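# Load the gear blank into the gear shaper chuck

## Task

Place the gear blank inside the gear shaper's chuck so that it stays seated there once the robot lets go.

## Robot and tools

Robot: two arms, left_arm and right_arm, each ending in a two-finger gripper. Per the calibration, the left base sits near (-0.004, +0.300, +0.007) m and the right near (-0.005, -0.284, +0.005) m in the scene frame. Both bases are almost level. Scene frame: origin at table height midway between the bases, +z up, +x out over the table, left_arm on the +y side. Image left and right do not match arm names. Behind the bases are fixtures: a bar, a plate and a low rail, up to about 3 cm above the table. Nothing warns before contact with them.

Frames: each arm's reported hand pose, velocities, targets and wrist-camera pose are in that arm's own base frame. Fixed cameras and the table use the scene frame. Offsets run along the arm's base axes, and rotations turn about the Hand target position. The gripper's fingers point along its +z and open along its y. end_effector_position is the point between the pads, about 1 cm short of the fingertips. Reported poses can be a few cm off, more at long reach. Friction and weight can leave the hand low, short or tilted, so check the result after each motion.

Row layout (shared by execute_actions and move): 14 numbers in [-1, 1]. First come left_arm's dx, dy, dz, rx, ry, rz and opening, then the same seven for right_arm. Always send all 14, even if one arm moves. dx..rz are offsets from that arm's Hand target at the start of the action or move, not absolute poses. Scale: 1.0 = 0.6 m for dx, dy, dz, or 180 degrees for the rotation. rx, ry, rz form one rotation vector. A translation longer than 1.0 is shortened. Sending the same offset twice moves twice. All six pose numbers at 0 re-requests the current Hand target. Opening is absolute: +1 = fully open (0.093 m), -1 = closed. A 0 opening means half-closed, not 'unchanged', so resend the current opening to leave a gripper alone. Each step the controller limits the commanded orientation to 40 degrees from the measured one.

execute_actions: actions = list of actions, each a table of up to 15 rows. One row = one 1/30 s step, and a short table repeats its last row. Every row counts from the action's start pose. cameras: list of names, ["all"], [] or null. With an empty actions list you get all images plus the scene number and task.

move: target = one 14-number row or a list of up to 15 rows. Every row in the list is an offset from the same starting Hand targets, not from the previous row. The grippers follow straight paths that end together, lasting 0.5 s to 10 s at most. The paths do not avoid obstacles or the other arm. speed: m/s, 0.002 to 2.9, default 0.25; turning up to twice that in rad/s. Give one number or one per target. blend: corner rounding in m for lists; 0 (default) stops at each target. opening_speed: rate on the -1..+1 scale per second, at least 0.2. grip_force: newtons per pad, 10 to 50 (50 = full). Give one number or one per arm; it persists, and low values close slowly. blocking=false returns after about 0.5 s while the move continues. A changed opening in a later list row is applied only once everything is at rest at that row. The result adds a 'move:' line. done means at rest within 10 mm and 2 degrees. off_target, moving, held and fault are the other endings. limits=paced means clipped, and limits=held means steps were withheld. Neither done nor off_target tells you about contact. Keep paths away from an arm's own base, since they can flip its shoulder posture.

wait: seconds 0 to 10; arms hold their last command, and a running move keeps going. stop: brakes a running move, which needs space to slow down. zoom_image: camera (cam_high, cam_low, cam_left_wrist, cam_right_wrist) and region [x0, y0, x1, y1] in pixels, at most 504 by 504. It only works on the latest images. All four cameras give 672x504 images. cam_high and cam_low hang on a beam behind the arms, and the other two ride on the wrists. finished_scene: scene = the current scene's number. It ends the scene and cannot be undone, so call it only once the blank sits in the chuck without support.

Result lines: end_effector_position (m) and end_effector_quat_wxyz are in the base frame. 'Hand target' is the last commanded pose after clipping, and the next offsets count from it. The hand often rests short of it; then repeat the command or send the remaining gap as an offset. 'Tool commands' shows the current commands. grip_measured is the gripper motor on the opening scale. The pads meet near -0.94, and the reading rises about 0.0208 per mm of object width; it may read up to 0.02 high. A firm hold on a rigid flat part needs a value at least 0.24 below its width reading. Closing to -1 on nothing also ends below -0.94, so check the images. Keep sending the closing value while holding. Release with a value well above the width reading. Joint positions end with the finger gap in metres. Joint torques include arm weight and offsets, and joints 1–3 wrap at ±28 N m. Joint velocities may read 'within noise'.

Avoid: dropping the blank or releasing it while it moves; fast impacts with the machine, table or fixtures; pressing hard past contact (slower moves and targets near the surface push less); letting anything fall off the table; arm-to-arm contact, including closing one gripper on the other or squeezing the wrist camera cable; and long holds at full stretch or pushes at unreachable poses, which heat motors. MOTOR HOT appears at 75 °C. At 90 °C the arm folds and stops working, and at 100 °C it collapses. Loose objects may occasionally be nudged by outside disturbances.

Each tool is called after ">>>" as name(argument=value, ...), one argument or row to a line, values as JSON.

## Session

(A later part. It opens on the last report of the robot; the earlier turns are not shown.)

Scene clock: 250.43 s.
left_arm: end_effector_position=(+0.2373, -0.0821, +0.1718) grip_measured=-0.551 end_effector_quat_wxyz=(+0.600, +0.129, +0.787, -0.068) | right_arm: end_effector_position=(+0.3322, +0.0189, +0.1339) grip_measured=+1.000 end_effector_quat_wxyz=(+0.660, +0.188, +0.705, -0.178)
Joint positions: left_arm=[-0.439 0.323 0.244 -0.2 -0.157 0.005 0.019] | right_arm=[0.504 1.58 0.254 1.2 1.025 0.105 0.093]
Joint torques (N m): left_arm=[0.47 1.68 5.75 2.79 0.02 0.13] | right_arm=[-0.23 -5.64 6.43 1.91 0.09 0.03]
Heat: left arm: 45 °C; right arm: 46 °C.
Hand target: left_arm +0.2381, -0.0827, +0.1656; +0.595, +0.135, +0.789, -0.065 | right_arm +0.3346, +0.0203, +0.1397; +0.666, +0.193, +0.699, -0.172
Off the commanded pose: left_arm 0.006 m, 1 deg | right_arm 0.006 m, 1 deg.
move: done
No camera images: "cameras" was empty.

>>> move(
  target=[
    [-0.008,0.002,-0.042,0.008,0.027,0.06,-0.62,0,0,0,0,0,0,1],
    [-0.004,0.001,-0.042,0.008,0.027,-0.06,-0.62,0,0,0,0,0,0,1],
    [-0.010,0.002,-0.045,0.008,0.027,0.06,-0.62,0,0,0,0,0,0,1],
    [0.0,0,-0.045,0.008,0.027,-0.06,-0.62,0,0,0,0,0,0,1],
    [-0.006,0.001,-0.048,0.008,0.027,0.06,-0.62,0,0,0,0,0,0,1],
    [0.003,0,-0.050,0.008,0.027,-0.06,-0.62,0,0,0,0,0,0,1],
    [0.0,0.0,-0.052,0.008,0.027,0.0,-0.62,0,0,0,0,0,0,1],
  ],
  speed=0.16,
  blend=0.001,
  cameras=["cam_left_wrist"],
)

Scene clock: 263.33 s.
left_arm: end_effector_position=(+0.2442, -0.0844, +0.1689) grip_measured=-0.544 end_effector_quat_wxyz=(+0.606, +0.143, +0.780, -0.063) | right_arm: end_effector_position=(+0.3322, +0.0189, +0.1339) grip_measured=+1.000 end_effector_quat_wxyz=(+0.660, +0.188, +0.705, -0.178)
Joint positions: left_arm=[-0.414 0.367 0.219 -0.115 -0.125 0.045 0.019] | right_arm=[0.504 1.58 0.254 1.2 1.025 0.105 0.093]
Joint torques (N m): left_arm=[-0.87 2.61 4.42 1.87 -0.19 -0.28] | right_arm=[-0.24 -5.64 6.41 1.91 0.09 0.04]
Heat: left arm: 45 °C; right arm: 46 °C.
Hand target: left_arm +0.2381, -0.0828, +0.1343; +0.559, +0.140, +0.815, -0.061 | right_arm +0.3346, +0.0203, +0.1397; +0.666, +0.193, +0.699, -0.172
Off the commanded pose: left_arm 0.035 m, 7 deg | right_arm 0.006 m, 1 deg.
move: off_target (left_arm)
camera_calibration:
cam_left_wrist: T_world_to_cam=[[-0.295372, -0.953398, -0.0615423, 0.00292129], [-0.603549, 0.236144, -0.761554, 0.333103], [0.740597, -0.187798, -0.645173, -0.000577182], [0, 0, 0, 1]] pos_world=[0.202334, -0.0759835, 0.253483]
Images, in order (width x height): cam_left_wrist 672x504.

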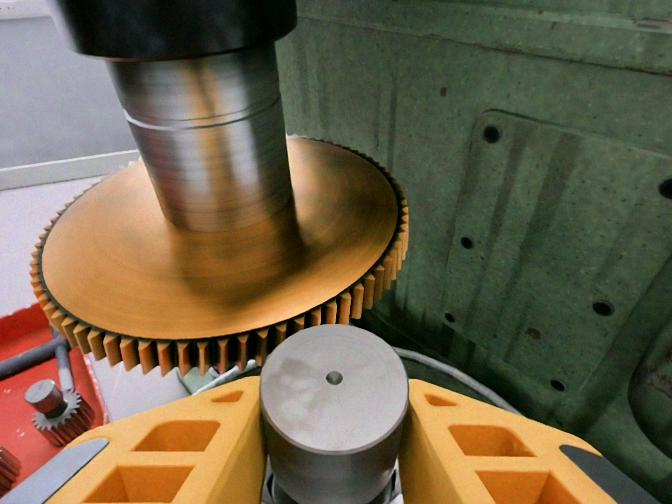

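>>> zoom_image(
  camera="cam_left_wrist",
  region=[240, 400, 430, 504],
)

Scaled by 2.653 from the camera's 672x504 image, which has a finer 960x720 frame.

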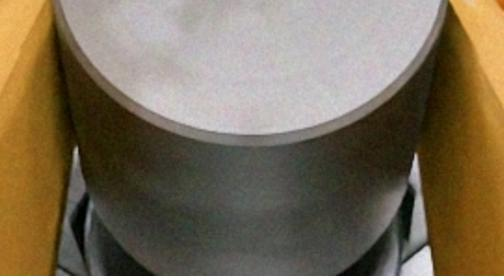

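>>> move(
  target=[
    [-0.012,0.003,0.0,0,0,0.05,-0.62,0,0,0,0,0,0,1],
    [-0.016,0.005,-0.006,0,0,-0.05,-0.62,0,0,0,0,0,0,1],
    [-0.020,0.006,-0.006,0,0,0.05,-0.62,0,0,0,0,0,0,1],
    [-0.010,0.003,-0.008,0,0,-0.05,-0.62,0,0,0,0,0,0,1],
    [-0.018,0.004,-0.008,0,0,0.05,-0.62,0,0,0,0,0,0,1],
    [-0.008,0.002,-0.010,0,0,-0.05,-0.62,0,0,0,0,0,0,1],
    [-0.012,0.003,-0.010,0,0,0.0,-0.62,0,0,0,0,0,0,1],
  ],
  speed=0.16,
  blend=0.001,
  cameras=["cam_left_wrist"],
)

>>> zoom_image(
  camera="cam_left_wrist",
  region=[230, 300, 440, 504],
)

Scene clock: 280.77 s.
left_arm: end_effector_position=(+0.2395, -0.0821, +0.1664) grip_measured=-0.543 end_effector_quat_wxyz=(+0.611, +0.131, +0.778, -0.068) | right_arm: end_effector_position=(+0.3322, +0.0189, +0.1339) grip_measured=+1.000 end_effector_quat_wxyz=(+0.660, +0.188, +0.705, -0.178)
Joint positions: left_arm=[-0.423 0.309 0.196 -0.135 -0.14 0.021 0.019] | right_arm=[0.504 1.58 0.254 1.2 1.025 0.105 0.093]
Joint torques (N m): left_arm=[-1.1 2.69 4.37 1.71 -0.14 -0.11] | right_arm=[-0.23 -5.65 6.42 1.91 0.09 0.04]
Heat: left arm: 43 °C; right arm: 46 °C.
Hand target: left_arm +0.2309, -0.0809, +0.1283; +0.559, +0.140, +0.815, -0.060 | right_arm +0.3346, +0.0203, +0.1397; +0.666, +0.193, +0.699, -0.172
Off the commanded pose: left_arm 0.039 m, 7 deg | right_arm 0.006 m, 1 deg.
move: off_target (left_arm)
camera_calibration:
cam_left_wrist: T_world_to_cam=[[-0.284219, -0.957913, -0.0402685, -0.00299634], [-0.600558, 0.210615, -0.771344, 0.326607], [0.747362, -0.195047, -0.635143, -0.0021614], [0, 0, 0, 1]] pos_world=[0.19691, -0.0720802, 0.250433]
Images, in order (width x height): cam_left_wrist 672x504.

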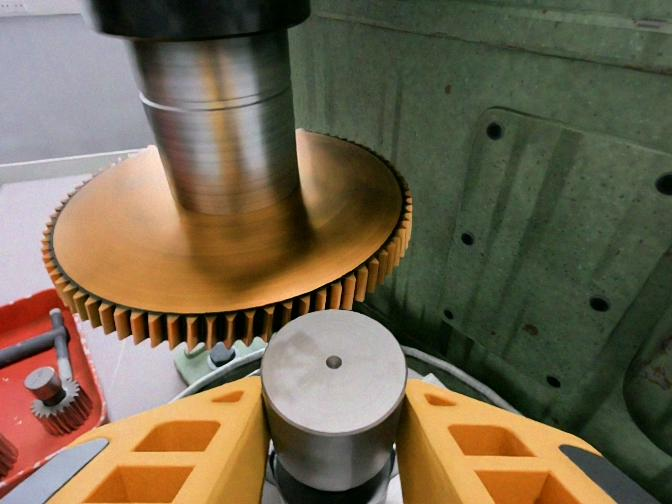

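Scaled by 2.400 from the camera's 672x504 image, which has a finer 960x720 frame.

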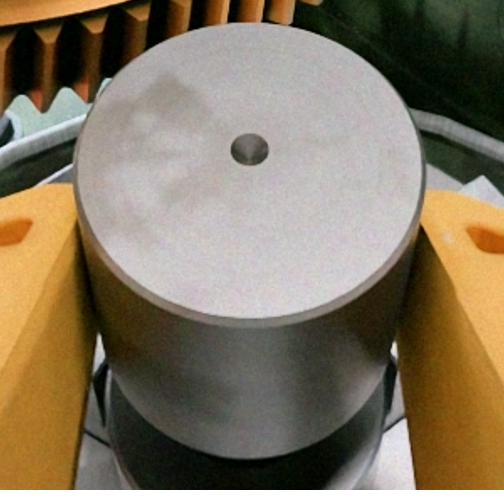

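>>> move(
  target=[
    [-0.010,0.003,0.006,0,0,0.05,-0.62,0,0,0,0,0,0,1],
    [-0.014,0.004,0.003,0,0,-0.05,-0.62,0,0,0,0,0,0,1],
    [-0.018,0.005,0.0,0,0,0.05,-0.62,0,0,0,0,0,0,1],
    [-0.014,0.004,-0.004,0,0,-0.05,-0.62,0,0,0,0,0,0,1],
    [-0.010,0.003,-0.006,0,0,0.05,-0.62,0,0,0,0,0,0,1],
    [-0.006,0.002,-0.008,0,0,-0.05,-0.62,0,0,0,0,0,0,1],
    [-0.006,0.002,-0.010,0,0,0.0,-0.62,0,0,0,0,0,0,1],
  ],
  speed=0.16,
  blend=0.001,
  cameras=["cam_left_wrist"],
)

>>> zoom_image(
  camera="cam_left_wrist",
  region=[230, 300, 440, 504],
)

Scene clock: 298.47 s.
left_arm: end_effector_position=(+0.2350, -0.0807, +0.1653) grip_measured=-0.543 end_effector_quat_wxyz=(+0.616, +0.124, +0.774, -0.074) | right_arm: end_effector_position=(+0.3322, +0.0189, +0.1339) grip_measured=+1.000 end_effector_quat_wxyz=(+0.660, +0.188, +0.705, -0.178)
Joint positions: left_arm=[-0.432 0.254 0.179 -0.16 -0.15 0.005 0.019] | right_arm=[0.504 1.58 0.254 1.2 1.025 0.105 0.093]
Joint torques (N m): left_arm=[-0.53 3.66 3.89 1.71 -0.05 0.04] | right_arm=[-0.24 -5.65 6.42 1.91 0.08 0.03]
Heat: left arm: 42 °C; right arm: 46 °C.
Hand target: left_arm +0.2273, -0.0797, +0.1223; +0.559, +0.140, +0.815, -0.061 | right_arm +0.3346, +0.0203, +0.1397; +0.666, +0.193, +0.699, -0.172
Off the commanded pose: left_arm 0.044 m, 8 deg | right_arm 0.006 m, 1 deg.
move: off_target (left_arm)
camera_calibration:
cam_left_wrist: T_world_to_cam=[[-0.279739, -0.959744, -0.0252333, -0.00673218], [-0.593975, 0.193657, -0.780827, 0.321437], [0.754281, -0.20344, -0.624238, -0.00325122], [0, 0, 0, 1]] pos_world=[0.191495, -0.0693711, 0.248787]
Images, in order (width x height): cam_left_wrist 672x504.

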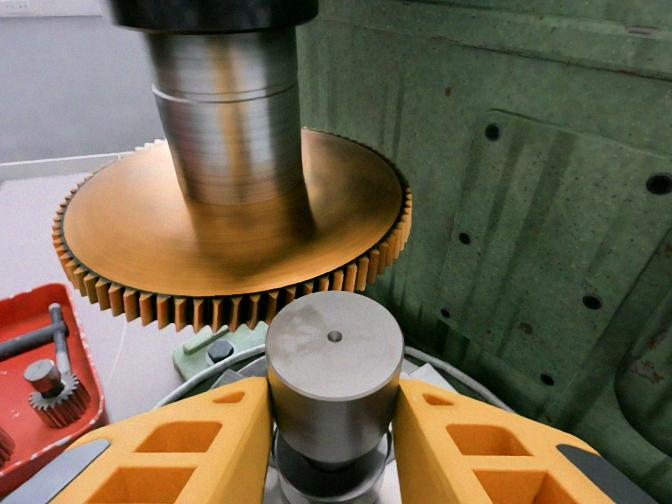

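Scaled by 2.400 from the camera's 672x504 image, which has a finer 960x720 frame.

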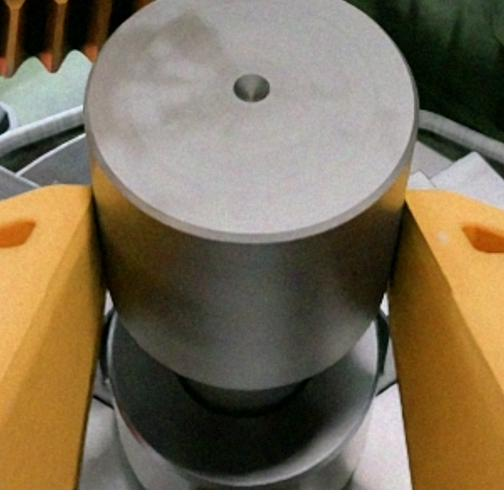

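>>> move(
  target=[
    [0.0,0,0.06,-0.008,-0.027,0,-0.62,0,0,0,0,0,0,1],
    [0.0,0,0.076,-0.008,-0.027,0,-0.2,0,0,0,0,0,0,1],
    [0.0185,-0.004,0.08,-0.008,-0.027,0,-0.2,0,0,0,0,0,0,1],
    [0.0185,-0.004,0.08,-0.008,-0.027,0,-0.62,0,0,0,0,0,0,1],
  ],
  speed=0.06,
  cameras=["cam_left_wrist"],
)

Scene clock: 309.23 s.
left_arm: end_effector_position=(+0.2360, -0.0800, +0.1569) grip_measured=-0.568 end_effector_quat_wxyz=(+0.585, +0.131, +0.798, -0.062) | right_arm: end_effector_position=(+0.3322, +0.0189, +0.1339) grip_measured=+1.000 end_effector_quat_wxyz=(+0.660, +0.188, +0.705, -0.178)
Joint positions: left_arm=[-0.433 0.322 0.221 -0.216 -0.157 0.005 0.018] | right_arm=[0.504 1.58 0.254 1.2 1.025 0.105 0.093]
Joint torques (N m): left_arm=[0.55 1.92 9.36 2.78 0.06 0.13] | right_arm=[-0.24 -5.65 6.41 1.91 0.08 0.04]
Heat: left arm: 43 °C; right arm: 46 °C.
Hand target: left_arm +0.2384, -0.0821, +0.1702; +0.595, +0.135, +0.790, -0.065 | right_arm +0.3346, +0.0203, +0.1397; +0.666, +0.193, +0.699, -0.172
Off the commanded pose: left_arm 0.014 m, 2 deg | right_arm 0.006 m, 1 deg.
move: off_target (left_arm); target 2's new opening was sent with left_arm's hand 0.006 m and 3 deg from that target; target 4's new opening was sent with left_arm's hand 0.014 m and 2 deg from that target
camera_calibration:
cam_left_wrist: T_world_to_cam=[[-0.276303, -0.960243, -0.039885, -0.00464192], [-0.650984, 0.217524, -0.727257, 0.322224], [0.707019, -0.174979, -0.685205, 0.0138924], [0, 0, 0, 1]] pos_world=[0.198658, -0.0721179, 0.243674]
Images, in order (width x height): cam_left_wrist 672x504.

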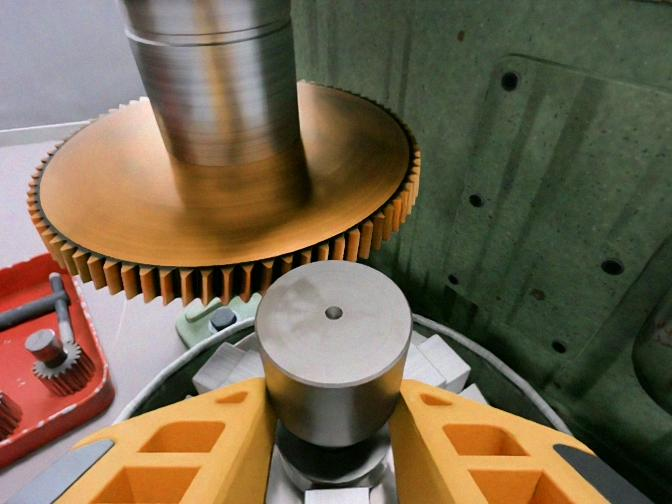

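>>> move(
  target=[
    [0.0,0,0,0,0,0,-0.2,0,0,0,0,0,0,1],
    [0.003,-0.001,0.024,0,0,0,-0.2,0,0,0,0,0,0,1],
  ],
  speed=0.06,
  cameras=["cam_left_wrist"],
)

Scene clock: 313.73 s.
left_arm: end_effector_position=(+0.2394, -0.0823, +0.1765) grip_measured=-0.202 end_effector_quat_wxyz=(+0.593, +0.130, +0.792, -0.066) | right_arm: end_effector_position=(+0.3322, +0.0189, +0.1339) grip_measured=+1.000 end_effector_quat_wxyz=(+0.660, +0.188, +0.705, -0.178)
Joint positions: left_arm=[-0.433 0.359 0.279 -0.216 -0.154 0.006 0.035] | right_arm=[0.504 1.58 0.254 1.2 1.025 0.105 0.093]
Joint torques (N m): left_arm=[0.76 1.76 9.21 2.52 0.04 0.16] | right_arm=[-0.24 -5.67 6.42 1.91 0.09 0.04]
Heat: left arm: 43 °C; right arm: 46 °C.
Hand target: left_arm +0.2402, -0.0827, +0.1848; +0.595, +0.135, +0.789, -0.065 | right_arm +0.3346, +0.0203, +0.1397; +0.666, +0.193, +0.699, -0.172
Off the commanded pose: left_arm 0.008 m, 1 deg | right_arm 0.006 m, 1 deg.
move: done
camera_calibration:
cam_left_wrist: T_world_to_cam=[[-0.279245, -0.95955, -0.035846, -0.00502411], [-0.635942, 0.212782, -0.741823, 0.337826], [0.719444, -0.184355, -0.669637, 0.017918], [0, 0, 0, 1]] pos_world=[0.200544, -0.0734009, 0.262425]
Images, in order (width x height): cam_left_wrist 672x504.

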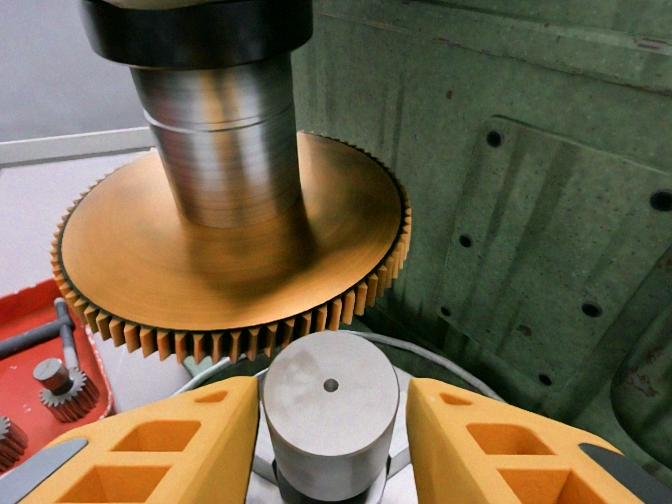

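>>> move(
  target=[
    [-0.004,0.001,-0.02,0,0,0,-0.2,0,0,0,0,0,0,1],
    [-0.004,0.001,-0.02,0,0,0,-0.62,0,0,0,0,0,0,1],
  ],
  speed=0.06,
  cameras=[],
)

Scene clock: 318.40 s.
left_arm: end_effector_position=(+0.2385, -0.0820, +0.1768) grip_measured=-0.551 end_effector_quat_wxyz=(+0.596, +0.129, +0.790, -0.067) | right_arm: end_effector_position=(+0.3322, +0.0189, +0.1339) grip_measured=+1.000 end_effector_quat_wxyz=(+0.660, +0.188, +0.705, -0.178)
Joint positions: left_arm=[-0.433 0.346 0.273 -0.215 -0.153 0.006 0.019] | right_arm=[0.504 1.58 0.254 1.2 1.025 0.105 0.093]
Joint torques (N m): left_arm=[0.36 0.24 5.7 2.69 0 0.13] | right_arm=[-0.23 -5.64 6.41 1.91 0.08 0.04]
Heat: left arm: 44 °C; right arm: 47 °C.
Hand target: left_arm +0.2378, -0.0821, +0.1726; +0.595, +0.135, +0.790, -0.065 | right_arm +0.3346, +0.0203, +0.1397; +0.666, +0.193, +0.699, -0.172
Off the commanded pose: left_arm 0.004 m, 1 deg | right_arm 0.006 m, 1 deg.
move: done
No camera images: "cameras" was empty.

>>> move(
  target=[
    [-0.008,0.002,-0.05,0.008,0.027,0.06,-0.62,0,0,0,0,0,0,1],
    [-0.004,0.001,-0.05,0.008,0.027,-0.06,-0.62,0,0,0,0,0,0,1],
    [-0.012,0.003,-0.05,0.008,0.027,0.06,-0.62,0,0,0,0,0,0,1],
    [0.0,0,-0.05,0.008,0.027,-0.06,-0.62,0,0,0,0,0,0,1],
    [-0.015,0.004,-0.05,0.008,0.027,0.06,-0.62,0,0,0,0,0,0,1],
    [0.003,-0.001,-0.05,0.008,0.027,-0.06,-0.62,0,0,0,0,0,0,1],
    [-0.006,0.002,-0.05,0.008,0.027,0.0,-0.62,0,0,0,0,0,0,1],
  ],
  speed=0.16,
  blend=0.001,
  cameras=["cam_left_wrist"],
)

>>> zoom_image(
  camera="cam_left_wrist",
  region=[230, 300, 440, 504],
)

Scene clock: 330.53 s.
left_arm: end_effector_position=(+0.2414, -0.0829, +0.1744) grip_measured=-0.544 end_effector_quat_wxyz=(+0.603, +0.135, +0.783, -0.069) | right_arm: end_effector_position=(+0.3322, +0.0189, +0.1339) grip_measured=+1.000 end_effector_quat_wxyz=(+0.660, +0.188, +0.705, -0.178)
Joint positions: left_arm=[-0.411 0.351 0.247 -0.166 -0.123 0.023 0.019] | right_arm=[0.504 1.58 0.254 1.2 1.025 0.105 0.093]
Joint torques (N m): left_arm=[-1.02 1.98 4.83 1.82 -0.16 -0.08] | right_arm=[-0.24 -5.64 6.41 1.91 0.09 0.04]
Heat: left arm: 44 °C; right arm: 47 °C.
Hand target: left_arm +0.2342, -0.0809, +0.1427; +0.559, +0.140, +0.815, -0.060 | right_arm +0.3346, +0.0203, +0.1397; +0.666, +0.193, +0.699, -0.172
Off the commanded pose: left_arm 0.033 m, 6 deg | right_arm 0.006 m, 1 deg.
move: off_target (left_arm)
camera_calibration:
cam_left_wrist: T_world_to_cam=[[-0.290463, -0.956021, -0.0406917, -0.00118358], [-0.614327, 0.218915, -0.758076, 0.335781], [0.733644, -0.195195, -0.650896, 0.00749415], [0, 0, 0, 1]] pos_world=[0.200438, -0.0731761, 0.259377]
Images, in order (width x height): cam_left_wrist 672x504.

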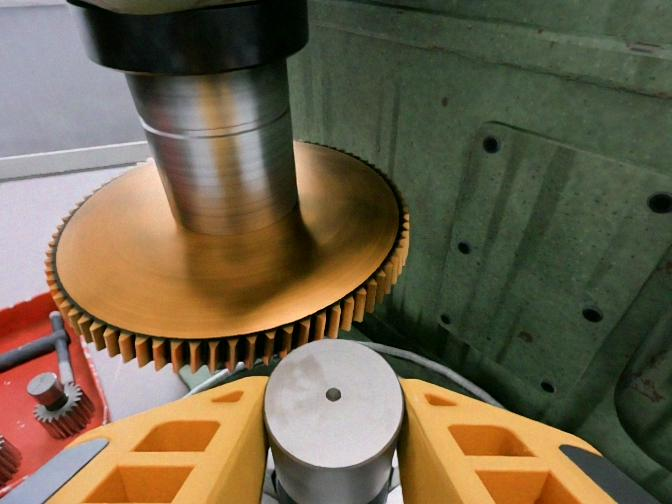

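Scaled by 2.400 from the camera's 672x504 image, which has a finer 960x720 frame.

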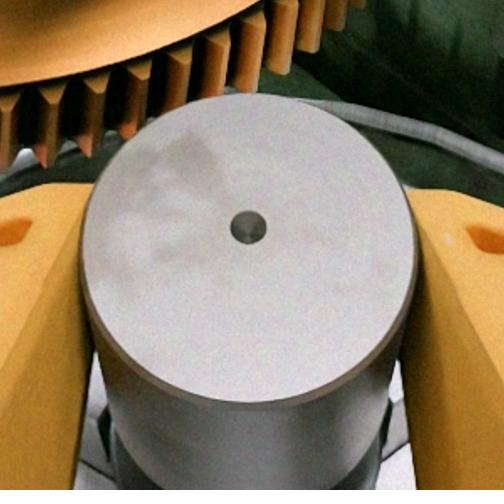

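>>> move(
  target=[
    [0.002,0.001,-0.012,0,0,0.05,-0.62,0,0,0,0,0,0,1],
    [0.008,-0.001,-0.012,0,0,-0.05,-0.62,0,0,0,0,0,0,1],
    [0.010,-0.001,-0.012,0,0,0.05,-0.62,0,0,0,0,0,0,1],
    [0.012,-0.002,-0.012,0,0,-0.05,-0.62,0,0,0,0,0,0,1],
    [0.010,-0.001,-0.012,0,0,0,-0.62,0,0,0,0,0,0,1],
  ],
  speed=0.16,
  blend=0.001,
  cameras=["cam_left_wrist"],
)

>>> zoom_image(
  camera="cam_left_wrist",
  region=[230, 300, 440, 504],
)

Scene clock: 342.97 s.
left_arm: end_effector_position=(+0.2469, -0.0843, +0.1734) grip_measured=-0.542 end_effector_quat_wxyz=(+0.609, +0.136, +0.778, -0.072) | right_arm: end_effector_position=(+0.3322, +0.0189, +0.1339) grip_measured=+1.000 end_effector_quat_wxyz=(+0.660, +0.188, +0.705, -0.178)
Joint positions: left_arm=[-0.394 0.382 0.227 -0.097 -0.1 0.03 0.019] | right_arm=[0.504 1.58 0.254 1.2 1.025 0.105 0.093]
Joint torques (N m): left_arm=[-0.85 2.48 4.19 1.79 -0.24 -0.06] | right_arm=[-0.21 -5.64 6.41 1.91 0.09 0.04]
Heat: left arm: 43 °C; right arm: 47 °C.
Hand target: left_arm +0.2402, -0.0815, +0.1354; +0.559, +0.140, +0.815, -0.060 | right_arm +0.3346, +0.0203, +0.1397; +0.666, +0.193, +0.699, -0.172
Off the commanded pose: left_arm 0.039 m, 7 deg | right_arm 0.006 m, 1 deg.
move: off_target (left_arm)
camera_calibration:
cam_left_wrist: T_world_to_cam=[[-0.295458, -0.954551, -0.0391913, 0.0000506531], [-0.600892, 0.217571, -0.76915, 0.337117], [0.74272, -0.203702, -0.637865, -0.00275368], [0, 0, 0, 1]] pos_world=[0.204631, -0.0738595, 0.257539]
Images, in order (width x height): cam_left_wrist 672x504.

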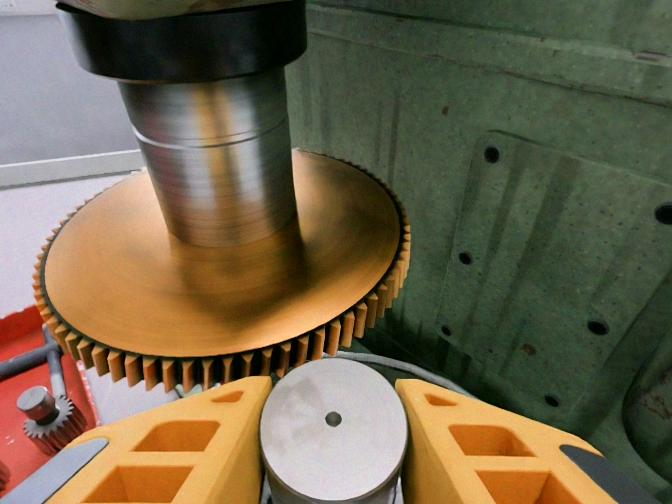

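Scaled by 2.400 from the camera's 672x504 image, which has a finer 960x720 frame.

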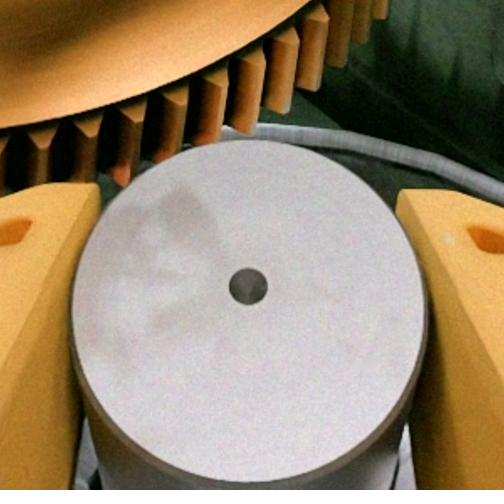

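>>> move(
  target=[
    [-0.002,-0.001,0.052,-0.008,-0.027,0,-0.62,0,0,0,0,0,0,1],
    [-0.002,-0.001,0.055,-0.008,-0.027,0,-0.2,0,0,0,0,0,0,1],
    [-0.002,-0.001,0.05,-0.008,-0.027,0,-0.2,0,0,0,0,0,0,1],
  ],
  speed=0.06,
  cameras=["cam_left_wrist"],
)

>>> zoom_image(
  camera="cam_left_wrist",
  region=[230, 300, 440, 504],
)

Scene clock: 351.93 s.
left_arm: end_effector_position=(+0.2400, -0.0820, +0.1625) grip_measured=-0.202 end_effector_quat_wxyz=(+0.591, +0.137, +0.792, -0.064) | right_arm: end_effector_position=(+0.3322, +0.0189, +0.1339) grip_measured=+1.000 end_effector_quat_wxyz=(+0.660, +0.188, +0.705, -0.178)
Joint positions: left_arm=[-0.417 0.349 0.227 -0.178 -0.132 0.024 0.035] | right_arm=[0.504 1.58 0.254 1.2 1.025 0.105 0.093]
Joint torques (N m): left_arm=[-0.53 -0.14 7.19 2.61 -0.15 0] | right_arm=[-0.25 -5.65 6.41 1.91 0.08 0.04]
Heat: left arm: 43 °C; right arm: 47 °C.
Hand target: left_arm +0.2390, -0.0822, +0.1654; +0.595, +0.135, +0.790, -0.065 | right_arm +0.3346, +0.0203, +0.1397; +0.666, +0.193, +0.699, -0.172
Off the commanded pose: left_arm 0.003 m, 1 deg | right_arm 0.006 m, 1 deg.
move: done; target 2's new opening was sent with left_arm's hand 0.010 m and 3 deg from that target
camera_calibration:
cam_left_wrist: T_world_to_cam=[[-0.288584, -0.956273, -0.0475445, -0.000668148], [-0.634784, 0.228267, -0.738203, 0.328153], [0.716777, -0.182853, -0.672901, 0.0095625], [0, 0, 0, 1]] pos_world=[0.201259, -0.073797, 0.248647]
Images, in order (width x height): cam_left_wrist 672x504.

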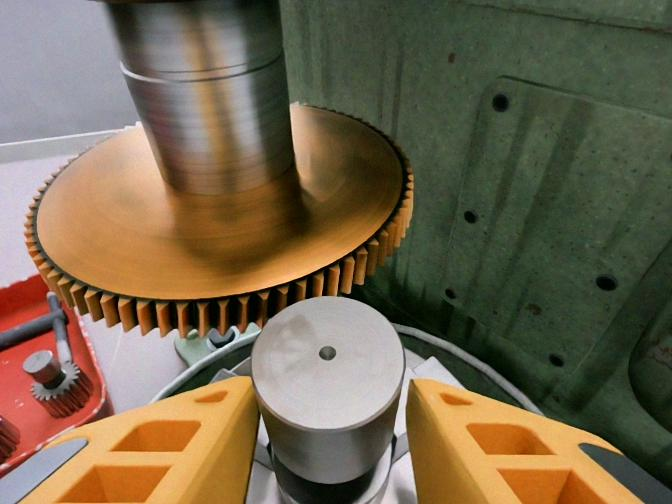

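Scaled by 2.400 from the camera's 672x504 image, which has a finer 960x720 frame.

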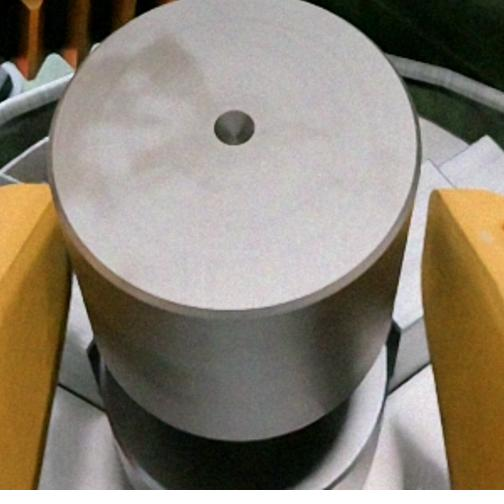

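>>> move(
  target=[
    [-0.003,0.004,0.026,0,0,0,-0.2,0,0,0,0,0,0,1],
    [-0.003,0.004,0.024,0,0,0,-0.62,0,0,0,0,0,0,1],
  ],
  speed=0.06,
  cameras=["cam_left_wrist"],
)

Scene clock: 360.33 s.
left_arm: end_effector_position=(+0.2377, -0.0803, +0.1700) grip_measured=-0.552 end_effector_quat_wxyz=(+0.588, +0.136, +0.795, -0.063) | right_arm: end_effector_position=(+0.3322, +0.0189, +0.1339) grip_measured=+1.000 end_effector_quat_wxyz=(+0.660, +0.188, +0.705, -0.178)
Joint positions: left_arm=[-0.414 0.343 0.265 -0.23 -0.131 0.022 0.019] | right_arm=[0.504 1.58 0.254 1.2 1.025 0.105 0.093]
Joint torques (N m): left_arm=[0.65 0.28 8.79 2.53 0.02 0.05] | right_arm=[-0.25 -5.67 6.42 1.91 0.09 0.04]
Heat: left arm: 44 °C; right arm: 47 °C.
Hand target: left_arm +0.2372, -0.0797, +0.1799; +0.595, +0.135, +0.790, -0.065 | right_arm +0.3346, +0.0203, +0.1397; +0.666, +0.193, +0.699, -0.172
Off the commanded pose: left_arm 0.010 m, 1 deg | right_arm 0.006 m, 1 deg.
move: done
camera_calibration:
cam_left_wrist: T_world_to_cam=[[-0.285745, -0.957184, -0.0463429, -0.000241776], [-0.641895, 0.227083, -0.732396, 0.332479], [0.711562, -0.179532, -0.679299, 0.0190905], [0, 0, 0, 1]] pos_world=[0.199763, -0.0723043, 0.256464]
Images, in order (width x height): cam_left_wrist 672x504.

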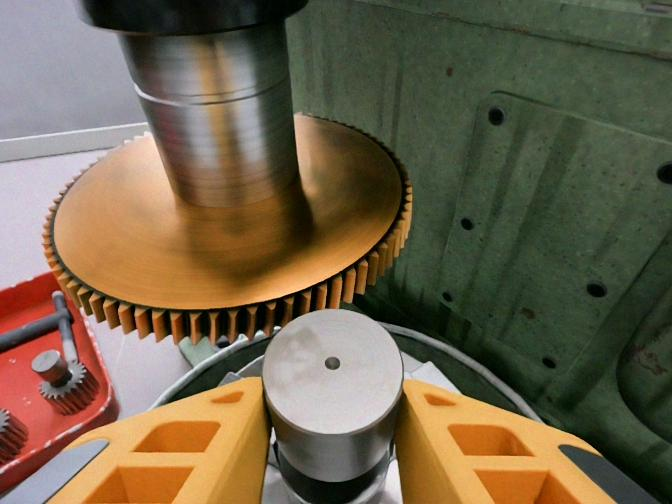

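>>> move(
  target=[
    [-0.008,0.002,-0.063,0.008,0.027,0.06,-0.62,0,0,0,0,0,0,1],
    [-0.004,0.001,-0.063,0.008,0.027,-0.06,-0.62,0,0,0,0,0,0,1],
    [-0.012,0.003,-0.063,0.008,0.027,0.06,-0.62,0,0,0,0,0,0,1],
    [0.0,0,-0.063,0.008,0.027,-0.06,-0.62,0,0,0,0,0,0,1],
    [-0.015,0.004,-0.063,0.008,0.027,0.06,-0.62,0,0,0,0,0,0,1],
    [0.003,-0.001,-0.063,0.008,0.027,-0.06,-0.62,0,0,0,0,0,0,1],
    [-0.006,0.002,-0.063,0.008,0.027,0.0,-0.62,0,0,0,0,0,0,1],
  ],
  speed=0.16,
  blend=0.001,
  cameras=[],
)

>>> move(
  target=[
    [0.002,0.001,-0.01,0,0,0.05,-0.62,0,0,0,0,0,0,1],
    [0.008,0.0,-0.01,0,0,-0.05,-0.62,0,0,0,0,0,0,1],
    [0.010,0.0,-0.01,0,0,0.05,-0.62,0,0,0,0,0,0,1],
    [0.012,-0.001,-0.01,0,0,-0.05,-0.62,0,0,0,0,0,0,1],
    [0.010,0.0,-0.01,0,0,0,-0.62,0,0,0,0,0,0,1],
  ],
  speed=0.16,
  blend=0.001,
  cameras=["cam_left_wrist"],
)

Scene clock: 378.97 s.
left_arm: end_effector_position=(+0.2370, -0.0800, +0.1572) grip_measured=-0.547 end_effector_quat_wxyz=(+0.579, +0.135, +0.801, -0.069) | right_arm: end_effector_position=(+0.3322, +0.0189, +0.1339) grip_measured=+1.000 end_effector_quat_wxyz=(+0.660, +0.188, +0.705, -0.178)
Joint positions: left_arm=[-0.395 0.337 0.232 -0.222 -0.103 0.014 0.019] | right_arm=[0.504 1.58 0.254 1.2 1.025 0.105 0.093]
Joint torques (N m): left_arm=[-0.7 1.36 5.64 2.28 -0.19 0.06] | right_arm=[-0.23 -5.65 6.39 1.9 0.08 0.04]
Heat: left arm: 44 °C; right arm: 47 °C.
Hand target: left_arm +0.2336, -0.0786, +0.1421; +0.559, +0.140, +0.815, -0.061 | right_arm +0.3346, +0.0203, +0.1397; +0.666, +0.193, +0.699, -0.172
Off the commanded pose: left_arm 0.016 m, 3 deg | right_arm 0.006 m, 1 deg.
move: off_target (left_arm)
No camera images: "cameras" was empty.

Scene clock: 383.80 s.
left_arm: end_effector_position=(+0.2395, -0.0803, +0.1554) grip_measured=-0.546 end_effector_quat_wxyz=(+0.580, +0.138, +0.800, -0.071) | right_arm: end_effector_position=(+0.3322, +0.0189, +0.1339) grip_measured=+1.000 end_effector_quat_wxyz=(+0.660, +0.188, +0.705, -0.178)
Joint positions: left_arm=[-0.375 0.352 0.222 -0.194 -0.077 0.023 0.019] | right_arm=[0.504 1.58 0.254 1.2 1.025 0.105 0.093]
Joint torques (N m): left_arm=[-0.47 2.74 4.66 2.6 -0.24 0.05] | right_arm=[-0.25 -5.64 6.41 1.91 0.08 0.04]
Heat: left arm: 44 °C; right arm: 47 °C.
Hand target: left_arm +0.2396, -0.0785, +0.1361; +0.559, +0.140, +0.815, -0.060 | right_arm +0.3346, +0.0203, +0.1397; +0.666, +0.193, +0.699, -0.172
Off the commanded pose: left_arm 0.019 m, 3 deg | right_arm 0.006 m, 1 deg.
move: off_target (left_arm)
camera_calibration:
cam_left_wrist: T_world_to_cam=[[-0.299356, -0.953588, -0.0324845, 0.000993981], [-0.65381, 0.229806, -0.720917, 0.324134], [0.694923, -0.194573, -0.692259, 0.0126833], [0, 0, 0, 1]] pos_world=[0.203406, -0.0710725, 0.242486]
Images, in order (width x height): cam_left_wrist 672x504.

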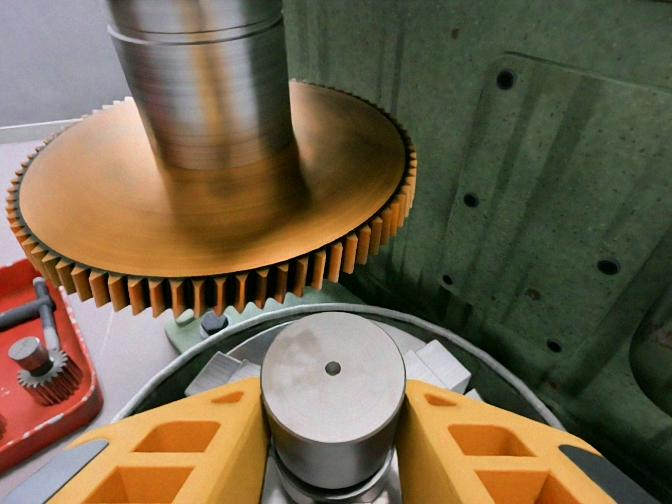

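>>> move(
  target=[
    [-0.002,0,0.034,0,0,0,-0.62,0,0,0,0,0,0,1],
    [-0.002,0,0.036,0,0,0,-0.1,0,0,0,0,0,0,1],
    [-0.095,0.028,0.06,0,0,0,0.0,0,0,0,0,0,0,1],
  ],
  speed=0.1,
  cameras=["cam_left_wrist"],
)

>>> zoom_image(
  camera="cam_left_wrist",
  region=[240, 200, 440, 400],
)

Scene clock: 392.27 s.
left_arm: end_effector_position=(+0.1852, -0.0631, +0.1621) grip_measured=-0.002 end_effector_quat_wxyz=(+0.551, +0.147, +0.820, -0.055) | right_arm: end_effector_position=(+0.3322, +0.0189, +0.1339) grip_measured=+1.000 end_effector_quat_wxyz=(+0.660, +0.188, +0.705, -0.178)
Joint positions: left_arm=[-0.519 0.055 0.35 -0.703 -0.221 -0.017 0.045] | right_arm=[0.504 1.58 0.254 1.2 1.025 0.105 0.093]
Joint torques (N m): left_arm=[-0.44 1.42 8.21 2.46 -0.16 -0.09] | right_arm=[-0.23 -5.65 6.42 1.91 0.09 0.04]
Heat: left arm: 45 °C; right arm: 47 °C.
Hand target: left_arm +0.1826, -0.0617, +0.1721; +0.559, +0.140, +0.815, -0.060 | right_arm +0.3346, +0.0203, +0.1397; +0.666, +0.193, +0.699, -0.172
Off the commanded pose: left_arm 0.010 m, 2 deg | right_arm 0.006 m, 1 deg.
move: done
camera_calibration:
cam_left_wrist: T_world_to_cam=[[-0.296956, -0.953137, -0.0578556, 0.00501335], [-0.699666, 0.258417, -0.666099, 0.290971], [0.649835, -0.157322, -0.743616, 0.0774017], [0, 0, 0, 1]] pos_world=[0.154773, -0.0582366, 0.251663]
Images, in order (width x height): cam_left_wrist 672x504.

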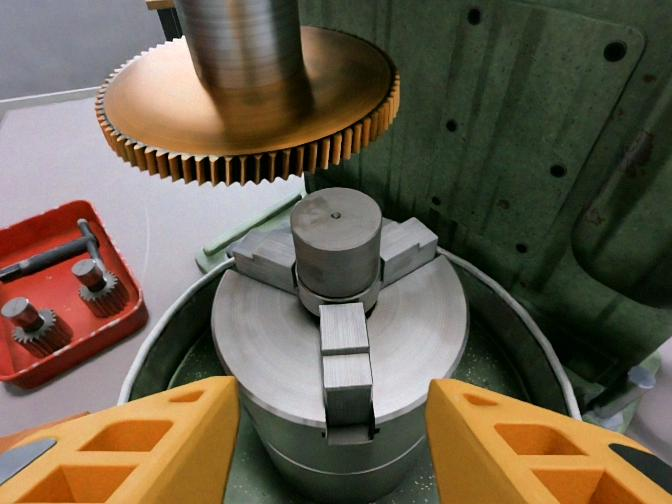

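Scaled by 2.520 from the camera's 672x504 image, which has a finer 960x720 frame.

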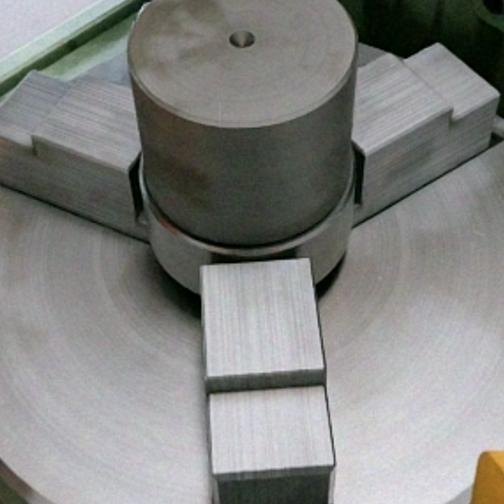

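Fully seated.

>>> finished_scene(
  scene=2,
)

The scene is finished: the task was done.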